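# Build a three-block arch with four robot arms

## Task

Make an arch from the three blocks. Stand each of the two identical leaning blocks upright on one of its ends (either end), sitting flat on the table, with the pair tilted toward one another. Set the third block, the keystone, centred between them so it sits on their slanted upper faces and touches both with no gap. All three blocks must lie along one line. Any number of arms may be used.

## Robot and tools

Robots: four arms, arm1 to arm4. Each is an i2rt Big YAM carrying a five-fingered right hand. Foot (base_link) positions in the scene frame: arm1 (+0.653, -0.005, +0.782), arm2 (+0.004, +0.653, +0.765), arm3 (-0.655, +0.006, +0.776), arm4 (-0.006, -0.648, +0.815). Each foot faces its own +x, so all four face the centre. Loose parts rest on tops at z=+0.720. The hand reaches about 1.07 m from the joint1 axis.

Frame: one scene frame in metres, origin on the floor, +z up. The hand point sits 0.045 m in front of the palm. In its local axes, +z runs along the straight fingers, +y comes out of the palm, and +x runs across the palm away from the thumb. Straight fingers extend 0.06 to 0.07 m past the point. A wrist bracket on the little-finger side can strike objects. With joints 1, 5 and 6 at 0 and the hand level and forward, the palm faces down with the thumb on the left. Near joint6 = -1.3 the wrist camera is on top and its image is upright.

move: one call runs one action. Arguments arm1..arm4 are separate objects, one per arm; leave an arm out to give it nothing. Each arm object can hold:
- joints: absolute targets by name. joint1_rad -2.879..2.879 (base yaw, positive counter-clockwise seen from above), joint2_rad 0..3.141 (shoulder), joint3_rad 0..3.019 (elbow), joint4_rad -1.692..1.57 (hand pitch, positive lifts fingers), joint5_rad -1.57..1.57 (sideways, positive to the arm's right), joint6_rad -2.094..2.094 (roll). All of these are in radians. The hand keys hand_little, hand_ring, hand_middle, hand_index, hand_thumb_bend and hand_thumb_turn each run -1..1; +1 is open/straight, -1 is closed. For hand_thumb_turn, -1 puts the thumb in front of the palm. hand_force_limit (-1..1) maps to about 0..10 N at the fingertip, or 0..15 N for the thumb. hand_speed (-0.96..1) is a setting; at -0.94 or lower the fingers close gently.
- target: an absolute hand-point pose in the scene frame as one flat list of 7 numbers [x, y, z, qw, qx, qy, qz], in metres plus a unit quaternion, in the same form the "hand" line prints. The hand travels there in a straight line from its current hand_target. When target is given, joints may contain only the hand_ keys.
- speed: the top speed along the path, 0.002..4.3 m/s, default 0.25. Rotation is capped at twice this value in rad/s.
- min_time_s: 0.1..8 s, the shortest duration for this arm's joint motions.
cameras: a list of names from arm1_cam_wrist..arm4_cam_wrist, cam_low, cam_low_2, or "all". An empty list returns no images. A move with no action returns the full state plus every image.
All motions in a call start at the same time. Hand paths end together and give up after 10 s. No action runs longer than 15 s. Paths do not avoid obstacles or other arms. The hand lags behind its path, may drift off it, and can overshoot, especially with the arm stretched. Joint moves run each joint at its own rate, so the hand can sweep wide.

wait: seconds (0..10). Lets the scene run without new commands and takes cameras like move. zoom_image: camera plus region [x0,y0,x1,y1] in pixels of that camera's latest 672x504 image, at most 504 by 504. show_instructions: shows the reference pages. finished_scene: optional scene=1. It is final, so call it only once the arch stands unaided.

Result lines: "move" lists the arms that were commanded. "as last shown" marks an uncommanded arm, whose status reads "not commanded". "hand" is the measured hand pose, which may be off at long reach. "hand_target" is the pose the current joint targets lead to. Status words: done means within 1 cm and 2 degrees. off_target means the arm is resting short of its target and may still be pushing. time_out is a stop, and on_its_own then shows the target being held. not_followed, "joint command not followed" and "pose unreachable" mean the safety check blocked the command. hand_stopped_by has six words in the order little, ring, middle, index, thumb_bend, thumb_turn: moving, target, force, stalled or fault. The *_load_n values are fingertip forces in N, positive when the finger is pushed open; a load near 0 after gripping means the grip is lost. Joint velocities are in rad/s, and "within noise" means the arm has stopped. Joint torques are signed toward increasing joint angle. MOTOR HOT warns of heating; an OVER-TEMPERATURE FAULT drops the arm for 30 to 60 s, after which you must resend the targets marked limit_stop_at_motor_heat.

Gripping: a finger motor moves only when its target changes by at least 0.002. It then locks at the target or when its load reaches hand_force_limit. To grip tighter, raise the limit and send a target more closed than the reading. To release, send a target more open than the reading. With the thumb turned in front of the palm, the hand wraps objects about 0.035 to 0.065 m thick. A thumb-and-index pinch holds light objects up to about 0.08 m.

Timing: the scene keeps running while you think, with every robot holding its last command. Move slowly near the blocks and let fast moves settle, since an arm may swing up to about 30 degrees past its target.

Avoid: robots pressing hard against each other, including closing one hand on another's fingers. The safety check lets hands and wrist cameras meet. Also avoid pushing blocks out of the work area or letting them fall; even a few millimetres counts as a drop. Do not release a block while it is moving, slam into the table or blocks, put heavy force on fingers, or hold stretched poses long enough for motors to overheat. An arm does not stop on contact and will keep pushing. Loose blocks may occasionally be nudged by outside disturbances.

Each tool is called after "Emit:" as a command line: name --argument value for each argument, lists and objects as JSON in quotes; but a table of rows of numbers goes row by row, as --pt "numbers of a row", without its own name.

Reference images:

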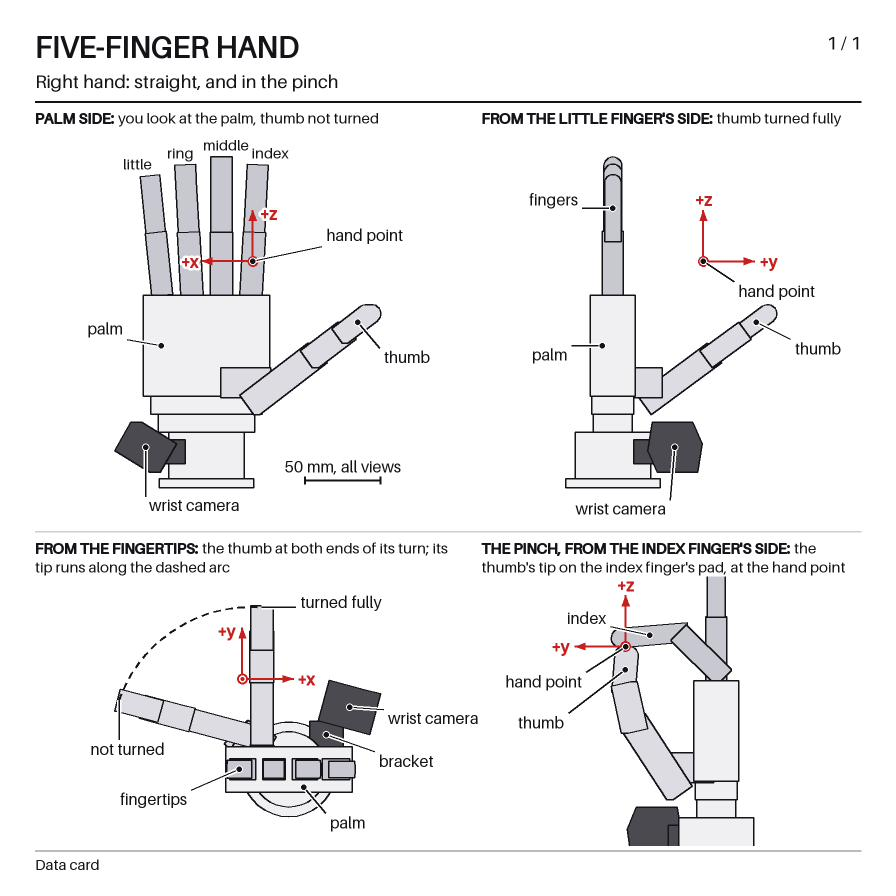

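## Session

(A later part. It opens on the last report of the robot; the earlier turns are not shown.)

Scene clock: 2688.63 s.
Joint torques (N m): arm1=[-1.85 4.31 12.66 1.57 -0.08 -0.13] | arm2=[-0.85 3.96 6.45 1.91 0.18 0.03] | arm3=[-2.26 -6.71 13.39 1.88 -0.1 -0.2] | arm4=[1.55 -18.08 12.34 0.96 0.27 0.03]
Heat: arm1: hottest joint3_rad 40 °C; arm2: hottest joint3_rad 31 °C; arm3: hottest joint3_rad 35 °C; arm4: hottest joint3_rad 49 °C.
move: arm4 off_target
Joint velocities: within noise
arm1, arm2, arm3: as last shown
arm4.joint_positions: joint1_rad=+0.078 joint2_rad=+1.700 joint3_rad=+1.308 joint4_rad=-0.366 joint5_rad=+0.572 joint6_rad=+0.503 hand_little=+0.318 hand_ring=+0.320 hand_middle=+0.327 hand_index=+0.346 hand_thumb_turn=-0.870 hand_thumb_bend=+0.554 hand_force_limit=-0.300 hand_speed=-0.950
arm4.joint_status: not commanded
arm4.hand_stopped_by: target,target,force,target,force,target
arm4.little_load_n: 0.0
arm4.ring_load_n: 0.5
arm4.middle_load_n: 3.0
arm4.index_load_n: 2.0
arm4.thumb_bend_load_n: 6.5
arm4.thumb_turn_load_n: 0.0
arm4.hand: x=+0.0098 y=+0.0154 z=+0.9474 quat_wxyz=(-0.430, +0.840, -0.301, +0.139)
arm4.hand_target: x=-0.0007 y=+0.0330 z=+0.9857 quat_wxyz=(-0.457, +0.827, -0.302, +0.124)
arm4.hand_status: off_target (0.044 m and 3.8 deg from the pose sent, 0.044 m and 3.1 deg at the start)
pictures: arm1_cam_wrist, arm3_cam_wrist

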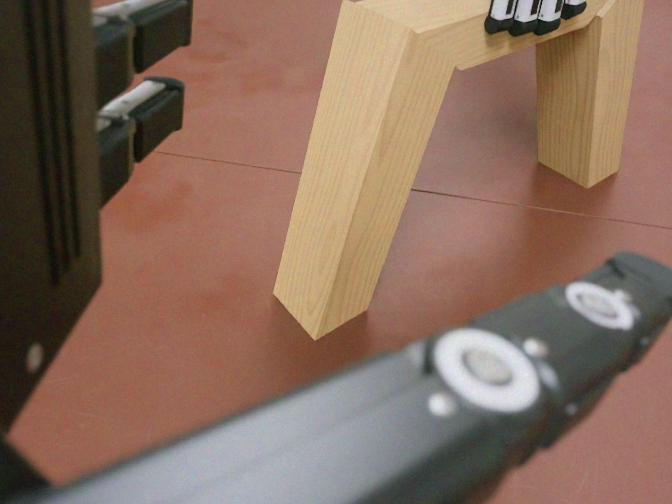

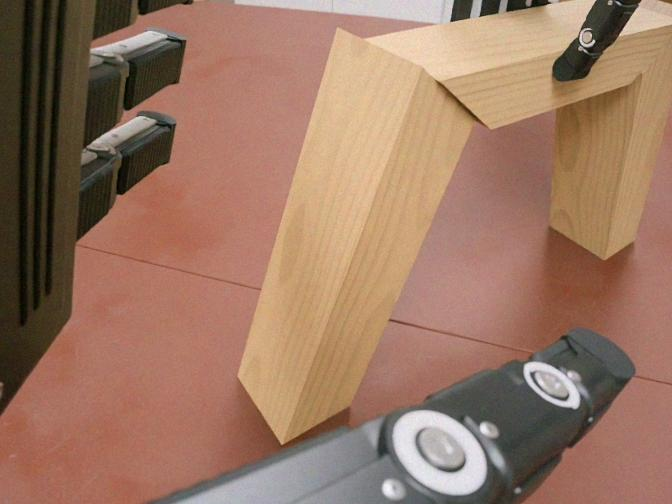

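Emit:
move --arm4 '{"target": [-0.0008, 0.0360, 0.9912, -0.457, 0.827, -0.302, 0.124], "speed": 0.02}' --cameras '["arm3_cam_wrist", "arm1_cam_wrist", "cam_low_2"]'

Emit:
zoom_image --camera "arm3_cam_wrist" --region '[325, 15, 495, 135]'

Emit:
zoom_image --camera "arm1_cam_wrist" --region '[335, 0, 505, 110]'

Scene clock: 2696.00 s.
Joint torques (N m): arm1=[-1.32 3.49 12.51 1.55 -0.09 -0.18] | arm2=[-0.79 4.19 6.49 1.91 0.19 0.02] | arm3=[-1.96 -6.71 13.38 1.85 -0.11 -0.19] | arm4=[1.61 -18.32 12.64 1.02 0.26 0.04]
Heat: arm1: hottest joint3_rad 40 °C; arm2: hottest joint3_rad 31 °C; arm3: hottest joint3_rad 35 °C; arm4: hottest joint3_rad 49 °C.
move: arm4 off_target
Joint velocities: within noise
arm1, arm2, arm3: as last shown
arm1.middle_load_n: -0.5
arm3.thumb_bend_load_n: 0.0
arm3.thumb_turn_load_n: 0.0
arm4.joint_positions: joint1_rad=+0.078 joint2_rad=+1.700 joint3_rad=+1.315 joint4_rad=-0.384 joint5_rad=+0.571 joint6_rad=+0.503 hand_little=+0.318 hand_ring=+0.320 hand_middle=+0.327 hand_index=+0.346 hand_thumb_turn=-0.870 hand_thumb_bend=+0.554 hand_force_limit=-0.300 hand_speed=-0.950
arm4.joint_status: not commanded
arm4.hand_stopped_by: target,target,force,target,force,target
arm4.little_load_n: 0.0
arm4.ring_load_n: 0.0
arm4.middle_load_n: 3.5
arm4.index_load_n: 2.0
arm4.thumb_bend_load_n: 6.5
arm4.thumb_turn_load_n: 0.0
arm4.hand: x=+0.0098 y=+0.0141 z=+0.9482 quat_wxyz=(-0.426, +0.842, -0.300, +0.141)
arm4.hand_target: x=-0.0006 y=+0.0335 z=+0.9917 quat_wxyz=(-0.457, +0.827, -0.302, +0.124)
arm4.hand_status: off_target (0.049 m and 4.4 deg from the pose sent, 0.050 m and 3.8 deg at the start)
pictures: arm1_cam_wrist, arm3_cam_wrist, cam_low_2

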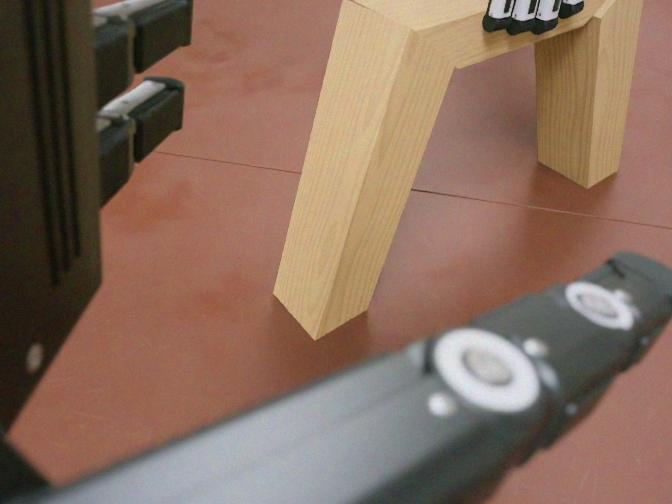

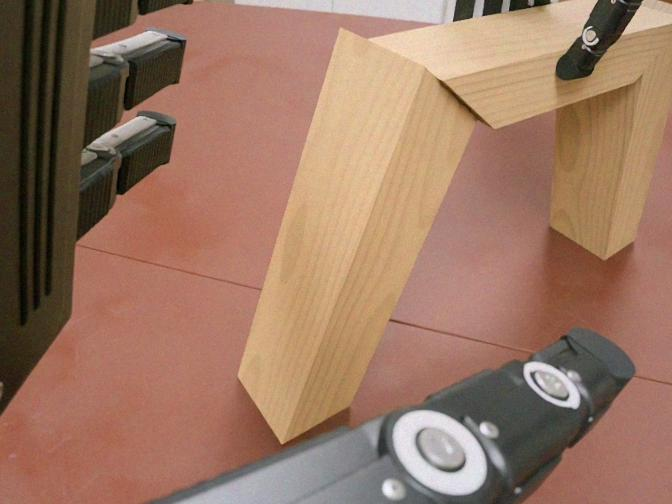

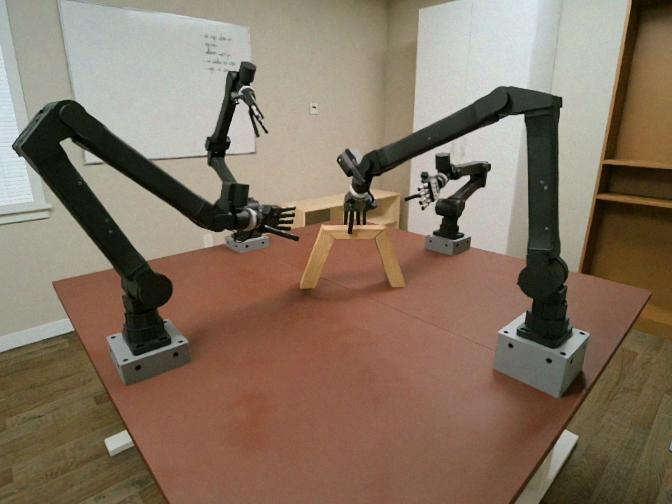

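Scaled by 2.965 from the camera's image (finer frame: 960x720).

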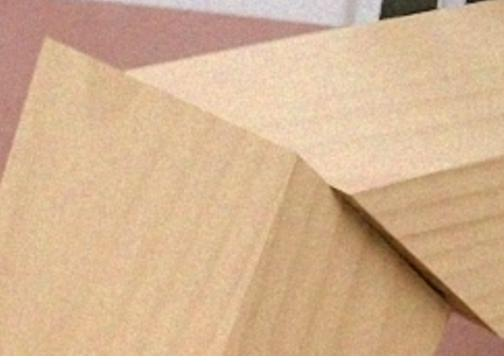

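Scaled by 2.965 from the camera's image (finer frame: 960x720).

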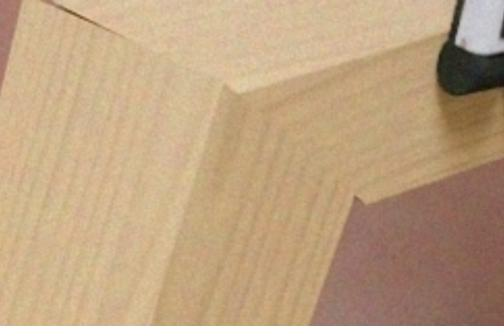

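Emit:
move --arm4 '{"joints": {"joint2_rad": 1.660, "joint4_rad": -0.350}, "min_time_s": 1.5}' --cameras '["arm3_cam_wrist", "arm1_cam_wrist", "cam_low_2"]'

Emit:
zoom_image --camera "arm3_cam_wrist" --region '[325, 15, 495, 135]'

Emit:
zoom_image --camera "arm1_cam_wrist" --region '[335, 0, 505, 110]'

Scene clock: 2709.23 s.
Joint torques (N m): arm1=[-2.08 3.31 12.78 1.58 -0.13 -0.18] | arm2=[-0.85 4.01 6.46 1.92 0.18 0.02] | arm3=[-2.37 -7.41 13.56 1.69 -0.09 -0.18] | arm4=[1.2 -19.37 12.67 2.03 0.26 0.02]
Heat: arm1: hottest joint3_rad 40 °C; arm2: hottest joint3_rad 31 °C; arm3: hottest joint3_rad 35 °C; arm4: hottest joint3_rad 52 °C.
move: arm4 done
Joint velocities: within noise
arm1, arm3: as last shown
arm1.middle_load_n: 0.0
arm2.joint_positions: joint1_rad=-0.035 joint2_rad=+0.598 joint3_rad=+1.402 joint4_rad=-1.432 joint5_rad=+0.144 joint6_rad=-0.899 hand_little=+1.000 hand_ring=+1.000 hand_middle=+1.000 hand_index=+1.000 hand_thumb_turn=+1.000 hand_thumb_bend=+1.000 hand_force_limit=+0.000 hand_speed=-0.800
arm2.joint_status: not commanded
arm2.hand_stopped_by: target,target,target,target,target,target
arm2.little_load_n: 0.0
arm2.ring_load_n: 0.0
arm2.middle_load_n: 0.0
arm2.index_load_n: 0.0
arm2.thumb_bend_load_n: 0.0
arm2.thumb_turn_load_n: 0.0
arm2.hand: x=-0.0600 y=+0.4722 z=+1.2376 quat_wxyz=(+0.270, +0.333, -0.823, +0.374)
arm2.hand_target: x=-0.0599 y=+0.4721 z=+1.2467 quat_wxyz=(+0.274, +0.330, -0.818, +0.383)
arm2.hand_status: not commanded
arm4.joint_positions: joint1_rad=+0.078 joint2_rad=+1.693 joint3_rad=+1.315 joint4_rad=-0.373 joint5_rad=+0.571 joint6_rad=+0.503 hand_little=+0.318 hand_ring=+0.320 hand_middle=+0.327 hand_index=+0.346 hand_thumb_turn=-0.870 hand_thumb_bend=+0.554 hand_force_limit=-0.300 hand_speed=-0.950
arm4.joint_status: all done
arm4.hand_stopped_by: target,target,force,target,force,target
arm4.little_load_n: 0.0
arm4.ring_load_n: 0.5
arm4.middle_load_n: 3.0
arm4.index_load_n: 2.0
arm4.thumb_bend_load_n: 6.5
arm4.thumb_turn_load_n: 0.0
arm4.hand: x=+0.0097 y=+0.0164 z=+0.9539 quat_wxyz=(-0.433, +0.838, -0.301, +0.138)
arm4.hand_target: x=-0.0009 y=+0.0398 z=+1.0120 quat_wxyz=(-0.480, +0.814, -0.307, +0.113)
arm4.hand_status: not commanded
pictures: arm1_cam_wrist, arm3_cam_wrist, cam_low_2

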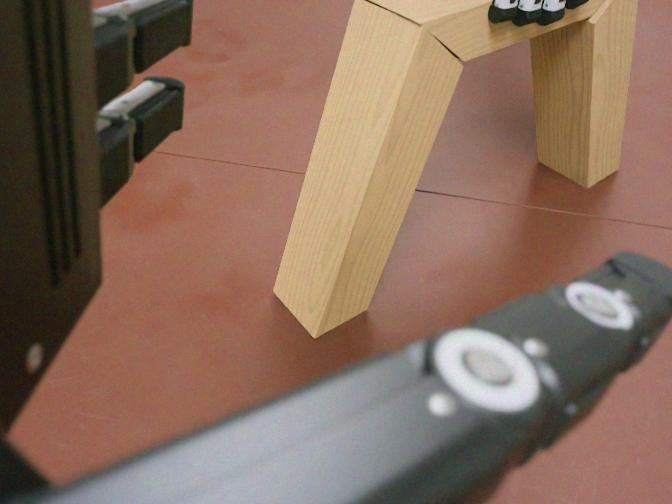

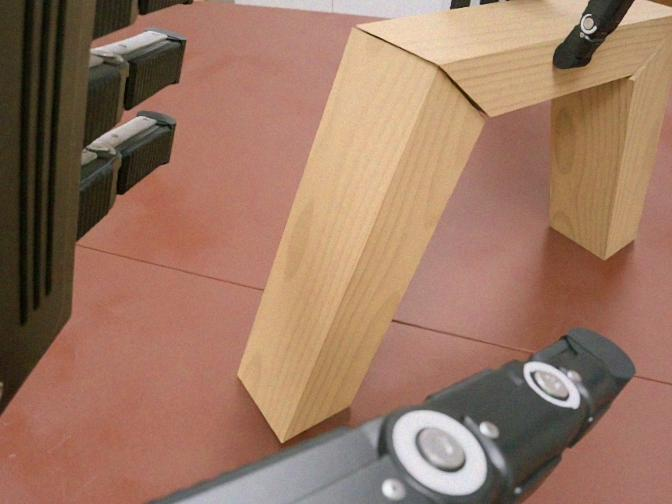

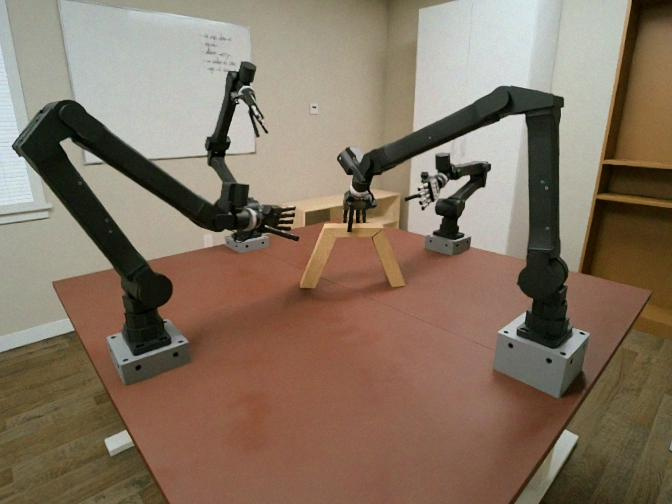

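Scaled by 2.965 from the camera's image (finer frame: 960x720).

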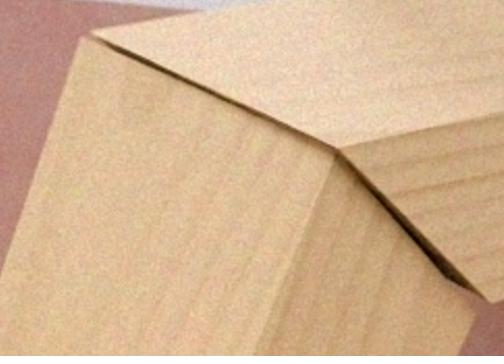

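Scaled by 2.965 from the camera's image (finer frame: 960x720).

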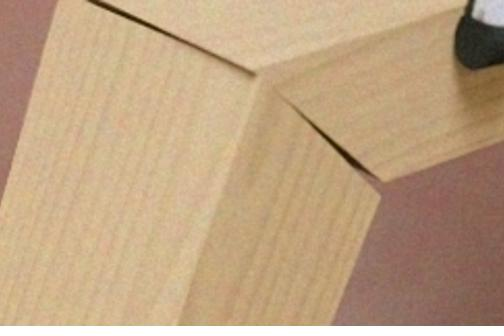

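Emit:
move --arm3 '{"target": [-0.190, -0.025, 0.860, -0.299, 0.641, 0.299, 0.641], "speed": 0.15}' --cameras '["arm3_cam_wrist", "cam_low", "cam_low_2"]'

Scene clock: 2737.80 s.
Joint torques (N m): arm1=[-1.9 3.72 12.64 1.5 -0.1 -0.15] | arm2=[-0.62 4.07 6.48 1.92 0.18 0] | arm3=[-2.2 -9.05 5.52 2.37 -0.18 -0.07] | arm4=[1.61 -19.55 12.68 2.09 0.25 0.03]
Heat: arm1: hottest joint3_rad 40 °C; arm2: hottest joint3_rad 31 °C; arm3: hottest joint3_rad 35 °C; arm4: hottest joint3_rad 54 °C.
move: arm3 off_target
Joint velocities: within noise
arm1.joint_positions: joint1_rad=+0.176 joint2_rad=+0.226 joint3_rad=+0.234 joint4_rad=-0.203 joint5_rad=-0.116 joint6_rad=-1.369 hand_little=+1.000 hand_ring=+1.000 hand_middle=+1.000 hand_index=+1.000 hand_thumb_turn=-1.000 hand_thumb_bend=+1.000 hand_force_limit=-0.350 hand_speed=-0.850
arm1.joint_status: not commanded
arm1.hand_stopped_by: target,target,target,target,target,target
arm1.little_load_n: 0.0
arm1.ring_load_n: 0.0
arm1.middle_load_n: 0.0
arm1.index_load_n: 0.0
arm1.thumb_bend_load_n: 0.0
arm1.thumb_turn_load_n: 0.5
arm1.hand: x=+0.3420 y=-0.0228 z=+0.9724 quat_wxyz=(-0.616, -0.019, +0.772, -0.156)
arm1.hand_target: x=+0.3402 y=-0.0201 z=+0.9997 quat_wxyz=(-0.633, -0.021, +0.759, -0.153)
arm1.hand_status: not commanded
arm2, arm4: as last shown
arm3.joint_positions: joint1_rad=-0.385 joint2_rad=+1.761 joint3_rad=+0.408 joint4_rad=+1.299 joint5_rad=-1.313 joint6_rad=-1.591 hand_little=+1.000 hand_ring=+1.000 hand_middle=+1.000 hand_index=+1.000 hand_thumb_turn=-1.000 hand_thumb_bend=+1.000 hand_force_limit=-0.350 hand_speed=-0.850
arm3.joint_status: not commanded
arm3.hand_stopped_by: target,target,target,target,target,target
arm3.little_load_n: 0.0
arm3.ring_load_n: 0.0
arm3.middle_load_n: 0.0
arm3.index_load_n: 0.0
arm3.thumb_bend_load_n: 0.0
arm3.thumb_turn_load_n: 0.0
arm3.hand: x=-0.1992 y=-0.0153 z=+0.8543 quat_wxyz=(-0.310, +0.647, +0.293, +0.631)
arm3.hand_target: x=-0.1904 y=-0.0250 z=+0.8601 quat_wxyz=(-0.299, +0.641, +0.299, +0.640)
arm3.hand_status: off_target (0.015 m and 2.0 deg from the pose sent, 0.104 m and 40.3 deg at the start)
arm4.ring_load_n: 0.0
arm4.index_load_n: 2.5

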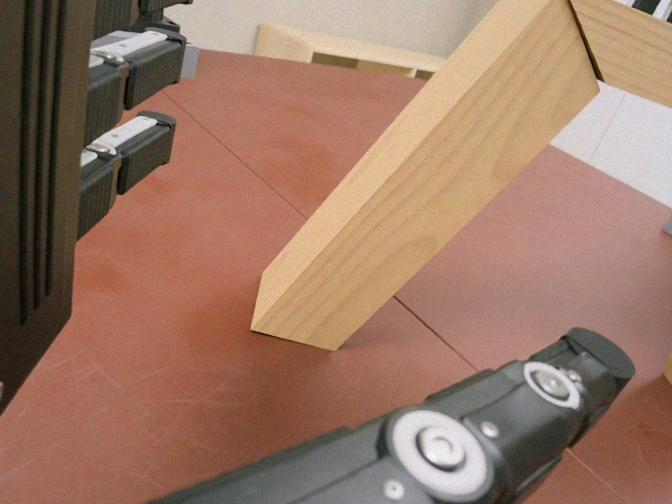

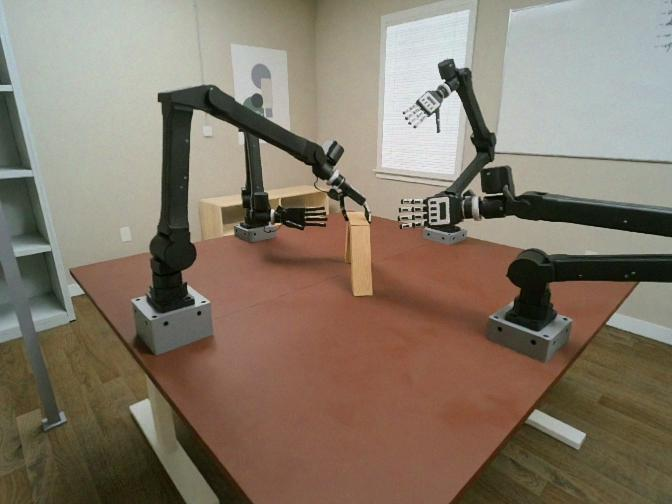

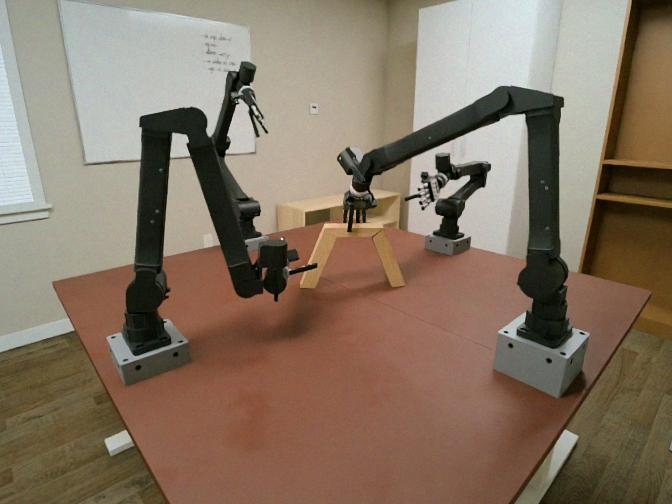

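Emit:
move --arm3 '{"target": [-0.185, -0.035, 0.790, -0.299, 0.641, 0.299, 0.641], "speed": 0.12}' --cameras '["arm3_cam_wrist", "cam_low_2"]'

Scene clock: 2744.33 s.
Joint torques (N m): arm1=[-1.44 2.84 12.49 1.48 -0.14 -0.15] | arm2=[-0.73 4.07 6.48 1.94 0.2 0.03] | arm3=[-2.26 -10.87 2.36 2.18 -0.11 0.06] | arm4=[1.49 -19.49 12.68 2.1 0.26 0.02]
Heat: arm1: hottest joint3_rad 40 °C; arm2: hottest joint3_rad 31 °C; arm3: hottest joint3_rad 35 °C; arm4: hottest joint3_rad 55 °C.
move: arm3 done
Joint velocities: within noise
arm1, arm2, arm4: as last shown
arm1.thumb_turn_load_n: 0.0
arm3.joint_positions: joint1_rad=-0.404 joint2_rad=+2.067 joint3_rad=+0.483 joint4_rad=+1.540 joint5_rad=-1.335 joint6_rad=-1.609 hand_little=+1.000 hand_ring=+1.000 hand_middle=+1.000 hand_index=+1.000 hand_thumb_turn=-1.000 hand_thumb_bend=+1.000 hand_force_limit=-0.350 hand_speed=-0.850
arm3.joint_status: not commanded
arm3.hand_stopped_by: target,target,target,target,target,target
arm3.little_load_n: 0.0
arm3.ring_load_n: 0.0
arm3.middle_load_n: 0.0
arm3.index_load_n: -0.5
arm3.thumb_bend_load_n: 0.0
arm3.thumb_turn_load_n: 0.0
arm3.hand: x=-0.1886 y=-0.0265 z=+0.7899 quat_wxyz=(-0.303, +0.642, +0.303, +0.636)
arm3.hand_target: x=-0.1852 y=-0.0350 z=+0.7900 quat_wxyz=(-0.299, +0.641, +0.299, +0.640)
arm3.hand_status: done (0.009 m and 0.8 deg from the pose sent, 0.069 m and 2.0 deg at the start)
arm4.index_load_n: 2.0

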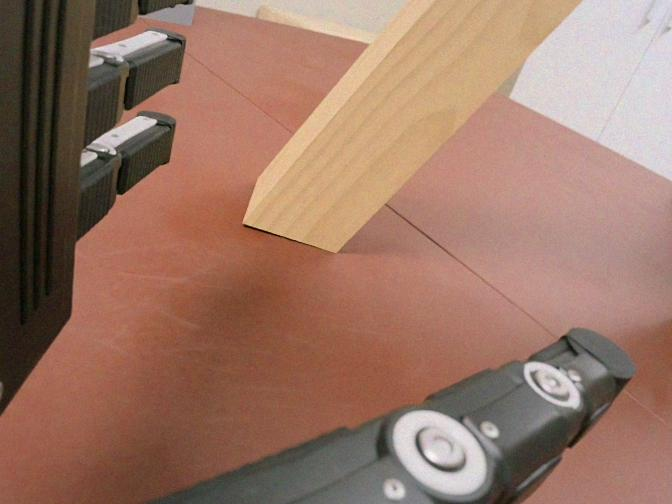

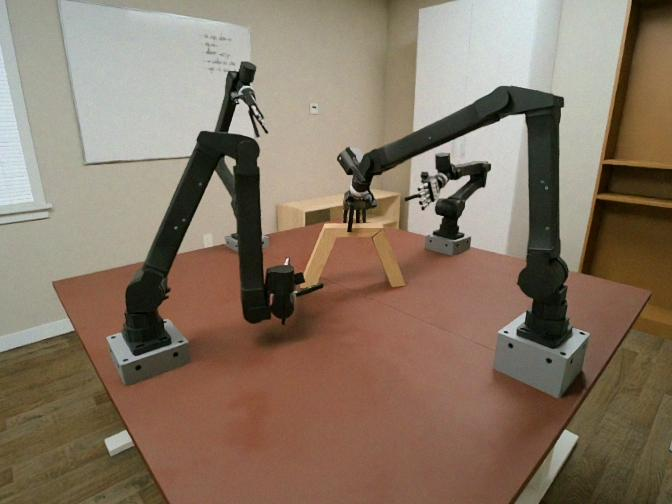

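Emit:
move --arm3 '{"target": [-0.098, 0.052, 0.790, -0.299, 0.641, 0.299, 0.641], "speed": 0.08}' --cameras '["arm3_cam_wrist", "cam_low_2", "cam_low"]'

Emit:
zoom_image --camera "cam_low_2" --region '[260, 205, 390, 302]'

Scene clock: 2757.13 s.
Joint torques (N m): arm1=[-1.96 3.14 12.66 1.68 -0.13 -0.2] | arm2=[-0.67 4.07 6.45 1.88 0.18 0.03] | arm3=[-0.38 -12.81 4.29 1.44 0.19 0.14] | arm4=[1.2 -19.37 12.74 2 0.25 0.03]
Heat: arm1: hottest joint3_rad 40 °C; arm2: hottest joint3_rad 31 °C; arm3: hottest joint3_rad 33 °C; arm4: hottest joint3_rad 55 °C.
move: arm3 done
Joint velocities: within noise
arm1, arm2, arm4: as last shown
arm1.thumb_turn_load_n: 0.5
arm2.index_load_n: -0.5
arm2.thumb_turn_load_n: -0.5
arm3.joint_positions: joint1_rad=-0.127 joint2_rad=+2.085 joint3_rad=+0.629 joint4_rad=+1.448 joint5_rad=-1.039 joint6_rad=-1.593 hand_little=+1.000 hand_ring=+1.000 hand_middle=+1.000 hand_index=+1.000 hand_thumb_turn=-1.000 hand_thumb_bend=+1.000 hand_force_limit=-0.350 hand_speed=-0.850
arm3.joint_status: not commanded
arm3.hand_stopped_by: target,target,target,target,target,target
arm3.little_load_n: 0.0
arm3.ring_load_n: 0.0
arm3.middle_load_n: 0.0
arm3.index_load_n: 0.0
arm3.thumb_bend_load_n: 0.0
arm3.thumb_turn_load_n: 0.0
arm3.hand: x=-0.1043 y=+0.0473 z=+0.7933 quat_wxyz=(-0.291, +0.640, +0.302, +0.644)
arm3.hand_target: x=-0.0983 y=+0.0521 z=+0.7901 quat_wxyz=(-0.299, +0.641, +0.299, +0.641)
arm3.hand_status: done (0.009 m and 1.0 deg from the pose sent, 0.120 m and 0.8 deg at the start)
arm4.ring_load_n: 0.5
pictures: arm3_cam_wrist, cam_low, cam_low_2

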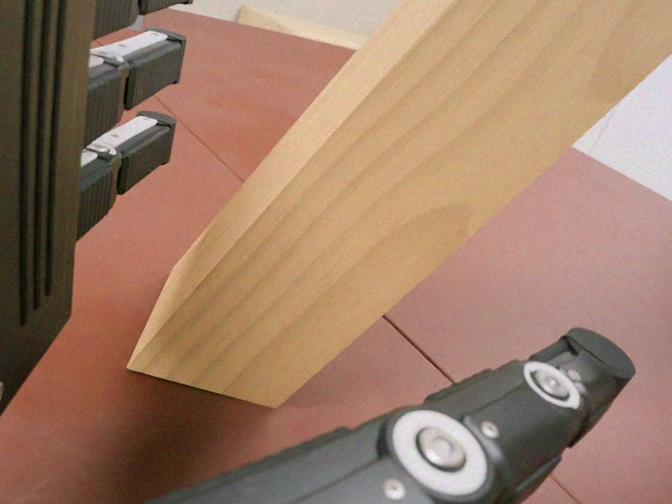

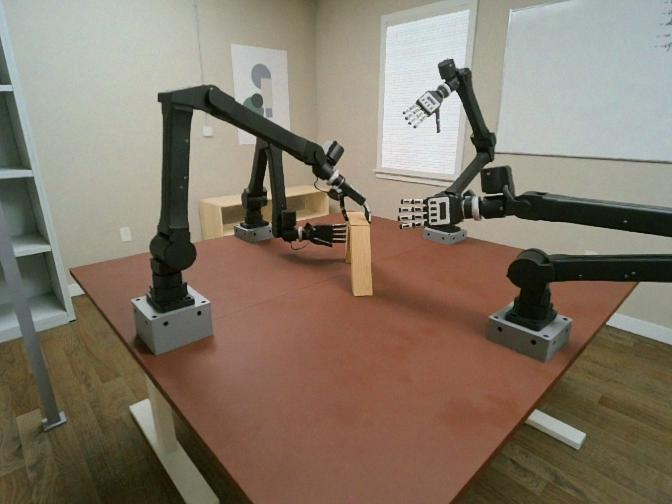

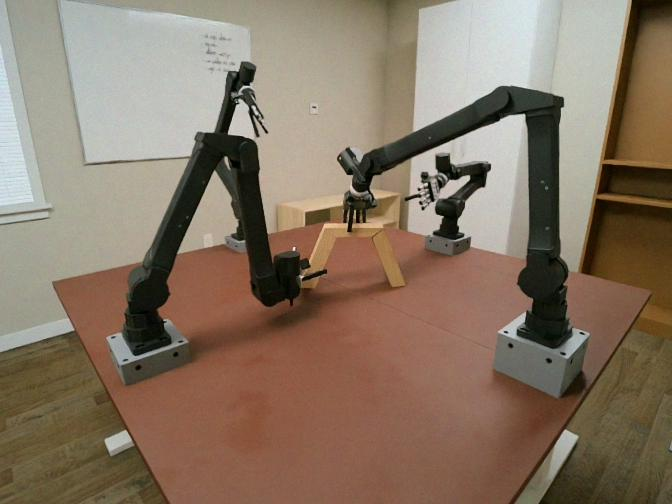

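Scaled by 3.877 from the camera's image (finer frame: 960x720).

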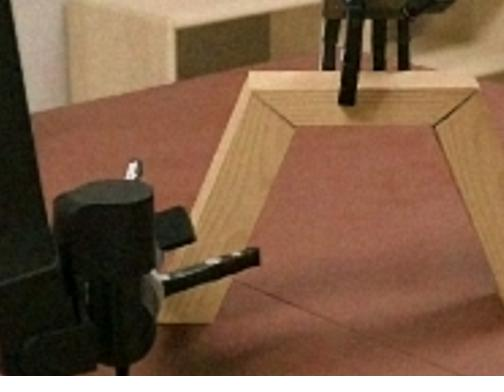

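Emit:
zoom_image --camera "cam_low" --region '[250, 190, 380, 300]'

Emit:
zoom_image --camera "cam_low_2" --region '[230, 220, 360, 320]'

Scaled by 3.877 from the camera's image (finer frame: 960x720).

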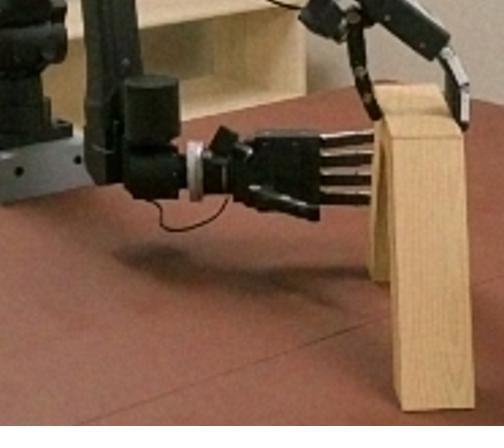

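Scaled by 3.877 from the camera's image (finer frame: 960x720).

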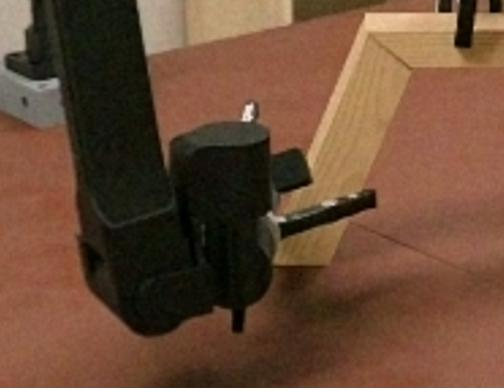

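Emit:
move --arm3 '{"target": [-0.072, 0.067, 0.765, -0.299, 0.641, 0.299, 0.641], "speed": 0.06}' --cameras '["arm3_cam_wrist", "cam_low_2", "cam_low"]'

Emit:
zoom_image --camera "cam_low_2" --region '[260, 205, 390, 302]'

Emit:
zoom_image --camera "cam_low" --region '[250, 190, 380, 300]'

Scene clock: 2771.10 s.
Joint torques (N m): arm1=[-1.32 3.31 12.49 1.54 -0.05 -0.14] | arm2=[-0.97 3.96 6.48 1.91 0.19 0.02] | arm3=[0.62 -14.04 4.21 1.87 0.17 0.08] | arm4=[1.44 -19.19 12.71 2.11 0.27 0.02]
Heat: arm1: hottest joint3_rad 40 °C; arm2: hottest joint3_rad 31 °C; arm3: hottest joint3_rad 32 °C; arm4: hottest joint3_rad 56 °C.
move: arm3 done
Joint velocities: within noise
arm1, arm2, arm4: as last shown
arm1.index_load_n: -0.5
arm1.thumb_turn_load_n: 0.0
arm2.index_load_n: 0.0
arm2.thumb_turn_load_n: 0.0
arm3.joint_positions: joint1_rad=-0.085 joint2_rad=+2.182 joint3_rad=+0.715 joint4_rad=+1.448 joint5_rad=-0.993 joint6_rad=-1.593 hand_little=+1.000 hand_ring=+1.000 hand_middle=+1.000 hand_index=+1.000 hand_thumb_turn=-1.000 hand_thumb_bend=+1.000 hand_force_limit=-0.350 hand_speed=-0.850
arm3.joint_status: not commanded
arm3.hand_stopped_by: target,target,target,target,target,target
arm3.little_load_n: 0.0
arm3.ring_load_n: 0.0
arm3.middle_load_n: 0.0
arm3.index_load_n: 0.0
arm3.thumb_bend_load_n: 0.0
arm3.thumb_turn_load_n: 0.0
arm3.hand: x=-0.0786 y=+0.0597 z=+0.7653 quat_wxyz=(-0.292, +0.644, +0.298, +0.641)
arm3.hand_target: x=-0.0723 y=+0.0670 z=+0.7651 quat_wxyz=(-0.299, +0.641, +0.299, +0.641)
arm3.hand_status: done (0.010 m and 0.8 deg from the pose sent, 0.047 m and 1.0 deg at the start)
arm4.ring_load_n: 0.0
arm4.middle_load_n: 3.5
pictures: arm3_cam_wrist, cam_low, cam_low_2

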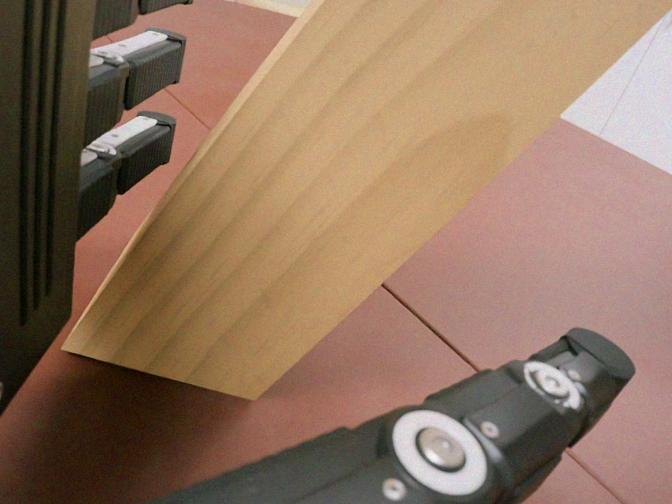

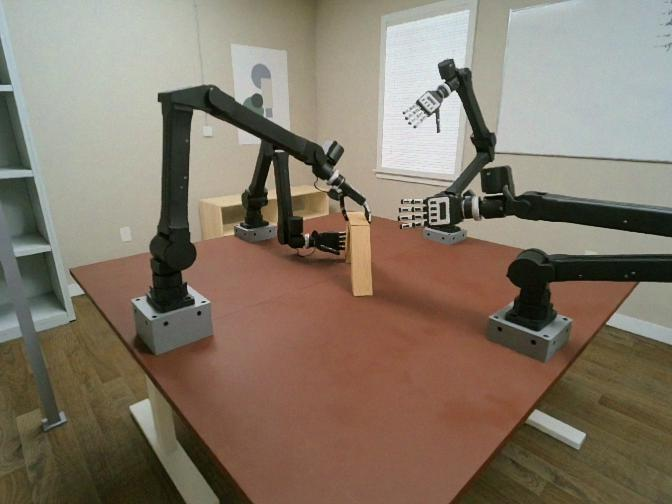

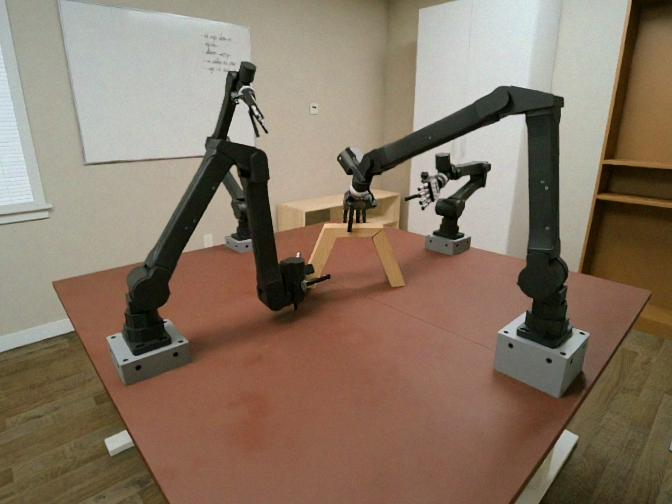

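Scaled by 3.877 from the camera's image (finer frame: 960x720).

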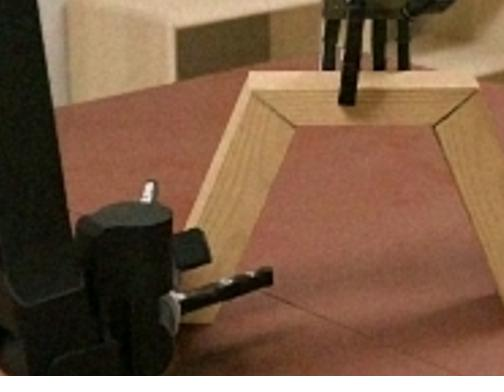

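Scaled by 3.877 from the camera's image (finer frame: 960x720).

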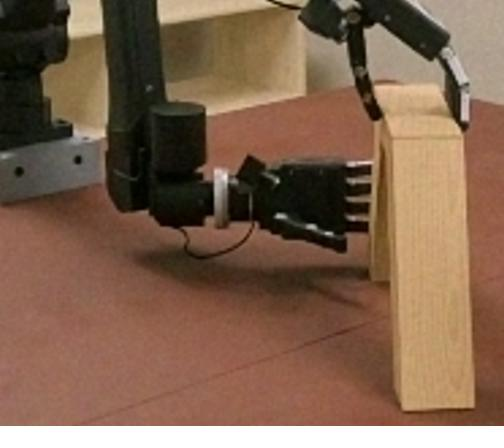

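Emit:
move --arm3 '{"target": [-0.0600, 0.0567, 0.765, -0.299, 0.641, 0.299, 0.641], "speed": 0.03}' --cameras '["arm3_cam_wrist", "cam_low_2"]'

Emit:
zoom_image --camera "cam_low_2" --region '[260, 205, 390, 302]'

Scene clock: 2779.47 s.
Joint torques (N m): arm1=[-1.61 3.6 12.6 1.52 -0.06 -0.18] | arm2=[-0.73 4.13 6.5 1.96 0.18 0.03] | arm3=[-2.2 -13.98 4.7 1.44 -0.13 0.11] | arm4=[1.38 -19.55 12.64 2.11 0.26 0.02]
Heat: arm1: hottest joint3_rad 41 °C; arm2: hottest joint3_rad 31 °C; arm3: hottest joint3_rad 32 °C; arm4: hottest joint3_rad 56 °C.
move: arm3 done
Joint velocities: within noise
arm1, arm2, arm4: as last shown
arm1.middle_load_n: -0.5
arm1.index_load_n: 0.0
arm2.ring_load_n: -0.5
arm3.joint_positions: joint1_rad=-0.085 joint2_rad=+2.185 joint3_rad=+0.750 joint4_rad=+1.426 joint5_rad=-1.007 joint6_rad=-1.593 hand_little=+1.000 hand_ring=+1.000 hand_middle=+1.000 hand_index=+1.000 hand_thumb_turn=-1.000 hand_thumb_bend=+1.000 hand_force_limit=-0.350 hand_speed=-0.850
arm3.joint_status: not commanded
arm3.hand_stopped_by: target,target,target,target,target,target
arm3.little_load_n: 0.0
arm3.ring_load_n: 0.0
arm3.middle_load_n: 0.0
arm3.index_load_n: 0.0
arm3.thumb_bend_load_n: 0.0
arm3.thumb_turn_load_n: 0.0
arm3.hand: x=-0.0667 y=+0.0603 z=+0.7683 quat_wxyz=(-0.295, +0.639, +0.304, +0.642)
arm3.hand_target: x=-0.0602 y=+0.0566 z=+0.7651 quat_wxyz=(-0.299, +0.641, +0.299, +0.641)
arm3.hand_status: done (0.008 m and 0.8 deg from the pose sent, 0.019 m and 0.8 deg at the start)
arm4.middle_load_n: 3.0
arm4.thumb_turn_load_n: -0.5

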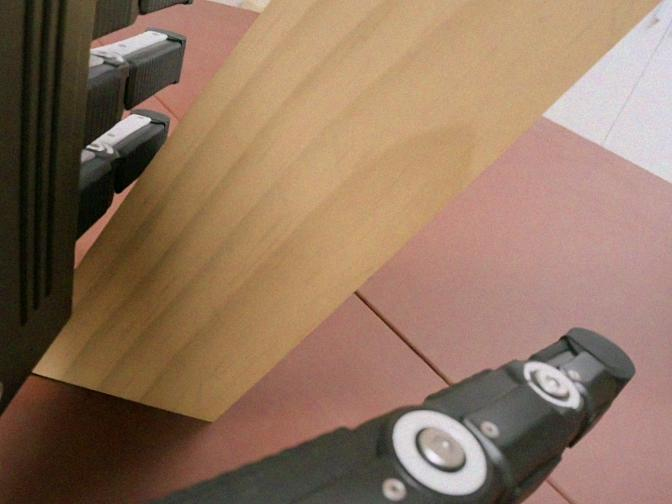

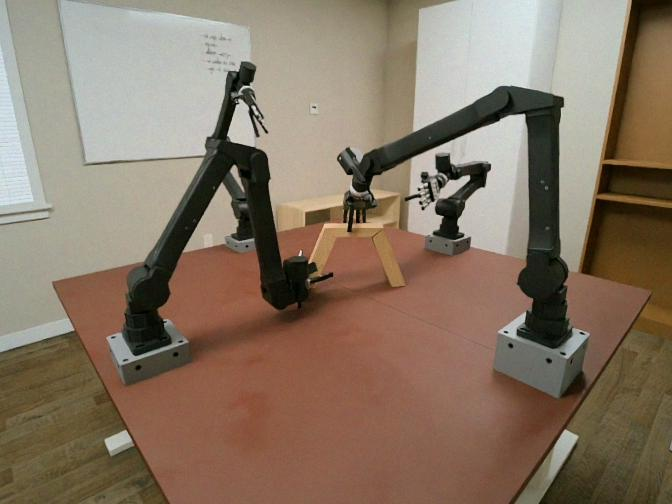

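Scaled by 3.877 from the camera's image (finer frame: 960x720).

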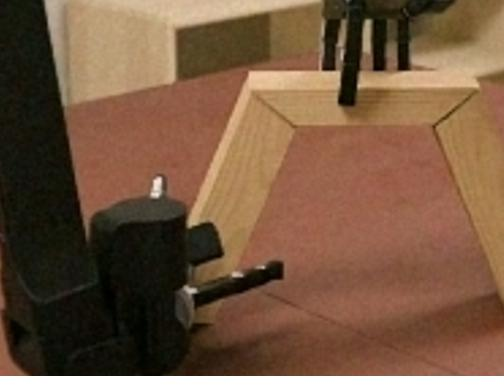

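Emit:
move --arm3 '{"target": [-0.0530, 0.0500, 0.765, -0.299, 0.641, 0.299, 0.641], "speed": 0.03}' --cameras '["arm3_cam_wrist", "cam_low_2"]'

Emit:
zoom_image --camera "cam_low_2" --region '[260, 205, 390, 302]'

Scene clock: 2786.90 s.
Joint torques (N m): arm1=[-1.44 3.6 12.57 1.58 -0.07 -0.18] | arm2=[-0.67 4.13 6.5 1.92 0.18 0.03] | arm3=[-2.49 -13.92 5.08 1.57 0 0.05] | arm4=[1.32 -19.37 12.68 2.09 0.26 0.04]
Heat: arm1: hottest joint3_rad 41 °C; arm2: hottest joint3_rad 31 °C; arm3: hottest joint3_rad 31 °C; arm4: hottest joint3_rad 56 °C.
move: arm3 off_target
Joint velocities: within noise
arm1, arm2, arm4: as last shown
arm1.middle_load_n: 0.0
arm1.thumb_turn_load_n: 0.5
arm2.ring_load_n: 0.0
arm3.joint_positions: joint1_rad=-0.087 joint2_rad=+2.187 joint3_rad=+0.768 joint4_rad=+1.409 joint5_rad=-1.023 joint6_rad=-1.591 hand_little=+1.000 hand_ring=+1.000 hand_middle=+1.000 hand_index=+1.000 hand_thumb_turn=-1.000 hand_thumb_bend=+1.000 hand_force_limit=-0.350 hand_speed=-0.850
arm3.joint_status: not commanded
arm3.hand_stopped_by: target,target,target,target,target,target
arm3.little_load_n: 0.0
arm3.ring_load_n: 0.0
arm3.middle_load_n: 0.0
arm3.index_load_n: 0.0
arm3.thumb_bend_load_n: 0.0
arm3.thumb_turn_load_n: 0.0
arm3.hand: x=-0.0622 y=+0.0613 z=+0.7680 quat_wxyz=(-0.300, +0.637, +0.308, +0.639)
arm3.hand_target: x=-0.0535 y=+0.0499 z=+0.7651 quat_wxyz=(-0.299, +0.641, +0.299, +0.641)
arm3.hand_status: off_target (0.015 m and 1.2 deg from the pose sent, 0.018 m and 0.9 deg at the start)
arm4.ring_load_n: 0.5
arm4.thumb_turn_load_n: 0.0

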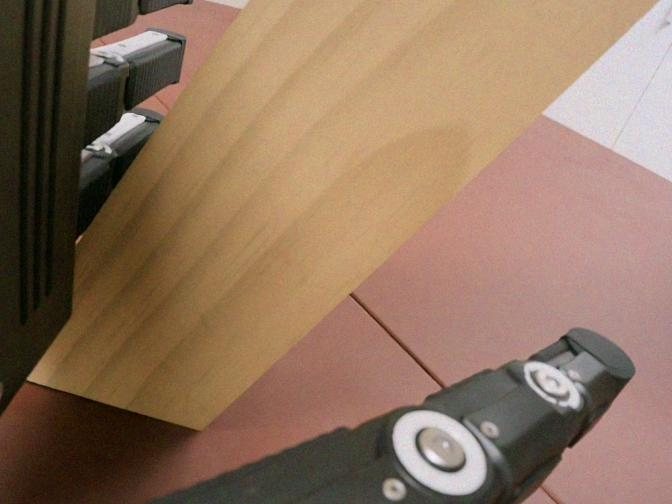

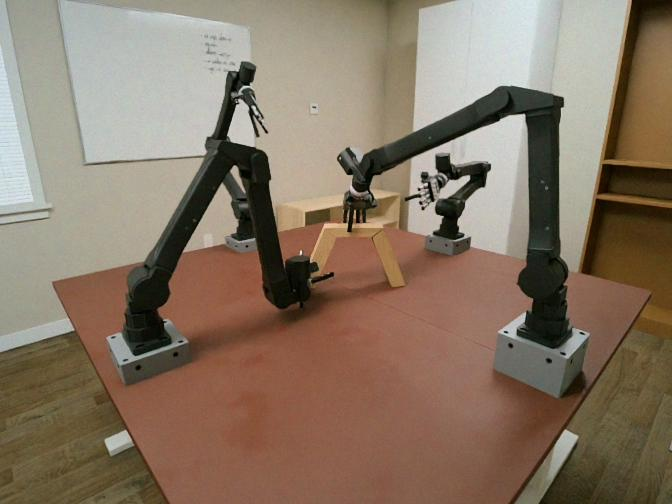

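Scaled by 3.877 from the camera's image (finer frame: 960x720).

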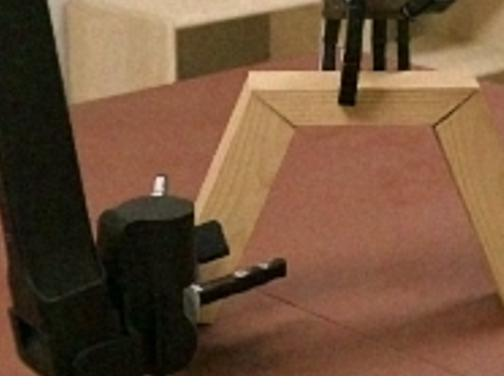

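Emit:
move --arm3 '{"target": [-0.0500, 0.0430, 0.765, -0.299, 0.641, 0.299, 0.641], "speed": 0.03}' --cameras '["arm3_cam_wrist"]'

Scene clock: 2792.53 s.
Joint torques (N m): arm1=[-1.79 3.66 12.63 1.55 -0.11 -0.14] | arm2=[-0.79 4.01 6.46 1.88 0.19 0.02] | arm3=[-3.43 -14.21 5.24 1.42 0.17 0.05] | arm4=[1.49 -19.37 12.68 2.09 0.27 0.02]
Heat: arm1: hottest joint3_rad 41 °C; arm2: hottest joint3_rad 31 °C; arm3: hottest joint3_rad 31 °C; arm4: hottest joint3_rad 56 °C.
move: arm3 off_target
Joint velocities: within noise
arm1, arm2, arm4: as last shown
arm3.joint_positions: joint1_rad=-0.093 joint2_rad=+2.188 joint3_rad=+0.775 joint4_rad=+1.401 joint5_rad=-1.042 joint6_rad=-1.588 hand_little=+1.000 hand_ring=+1.000 hand_middle=+1.000 hand_index=+1.000 hand_thumb_turn=-1.000 hand_thumb_bend=+1.000 hand_force_limit=-0.350 hand_speed=-0.850
arm3.joint_status: not commanded
arm3.hand_stopped_by: target,target,target,target,target,target
arm3.little_load_n: 0.0
arm3.ring_load_n: 0.0
arm3.middle_load_n: 0.0
arm3.index_load_n: 0.5
arm3.thumb_bend_load_n: 0.0
arm3.thumb_turn_load_n: 0.0
arm3.hand: x=-0.0615 y=+0.0606 z=+0.7677 quat_wxyz=(-0.306, +0.636, +0.311, +0.637)
arm3.hand_target: x=-0.0509 y=+0.0429 z=+0.7652 quat_wxyz=(-0.299, +0.641, +0.299, +0.641)
arm3.hand_status: off_target (0.021 m and 1.8 deg from the pose sent, 0.022 m and 1.2 deg at the start)
arm4.hand: x=+0.0097 y=+0.0164 z=+0.9541 quat_wxyz=(-0.433, +0.838, -0.301, +0.138)
arm4.hand_target: x=-0.0009 y=+0.0398 z=+1.0122 quat_wxyz=(-0.481, +0.814, -0.307, +0.113)

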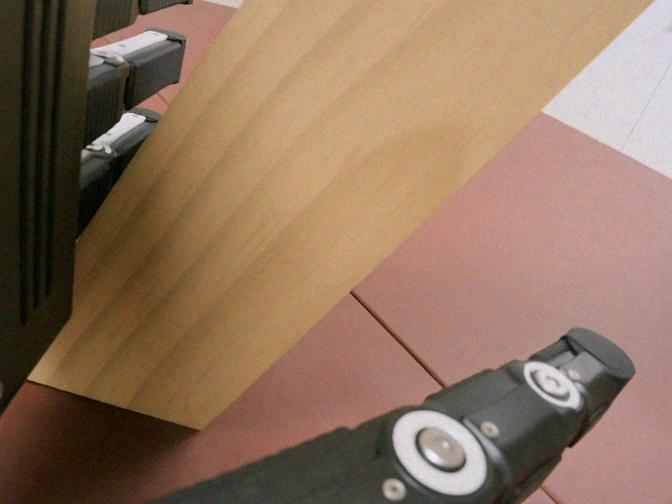

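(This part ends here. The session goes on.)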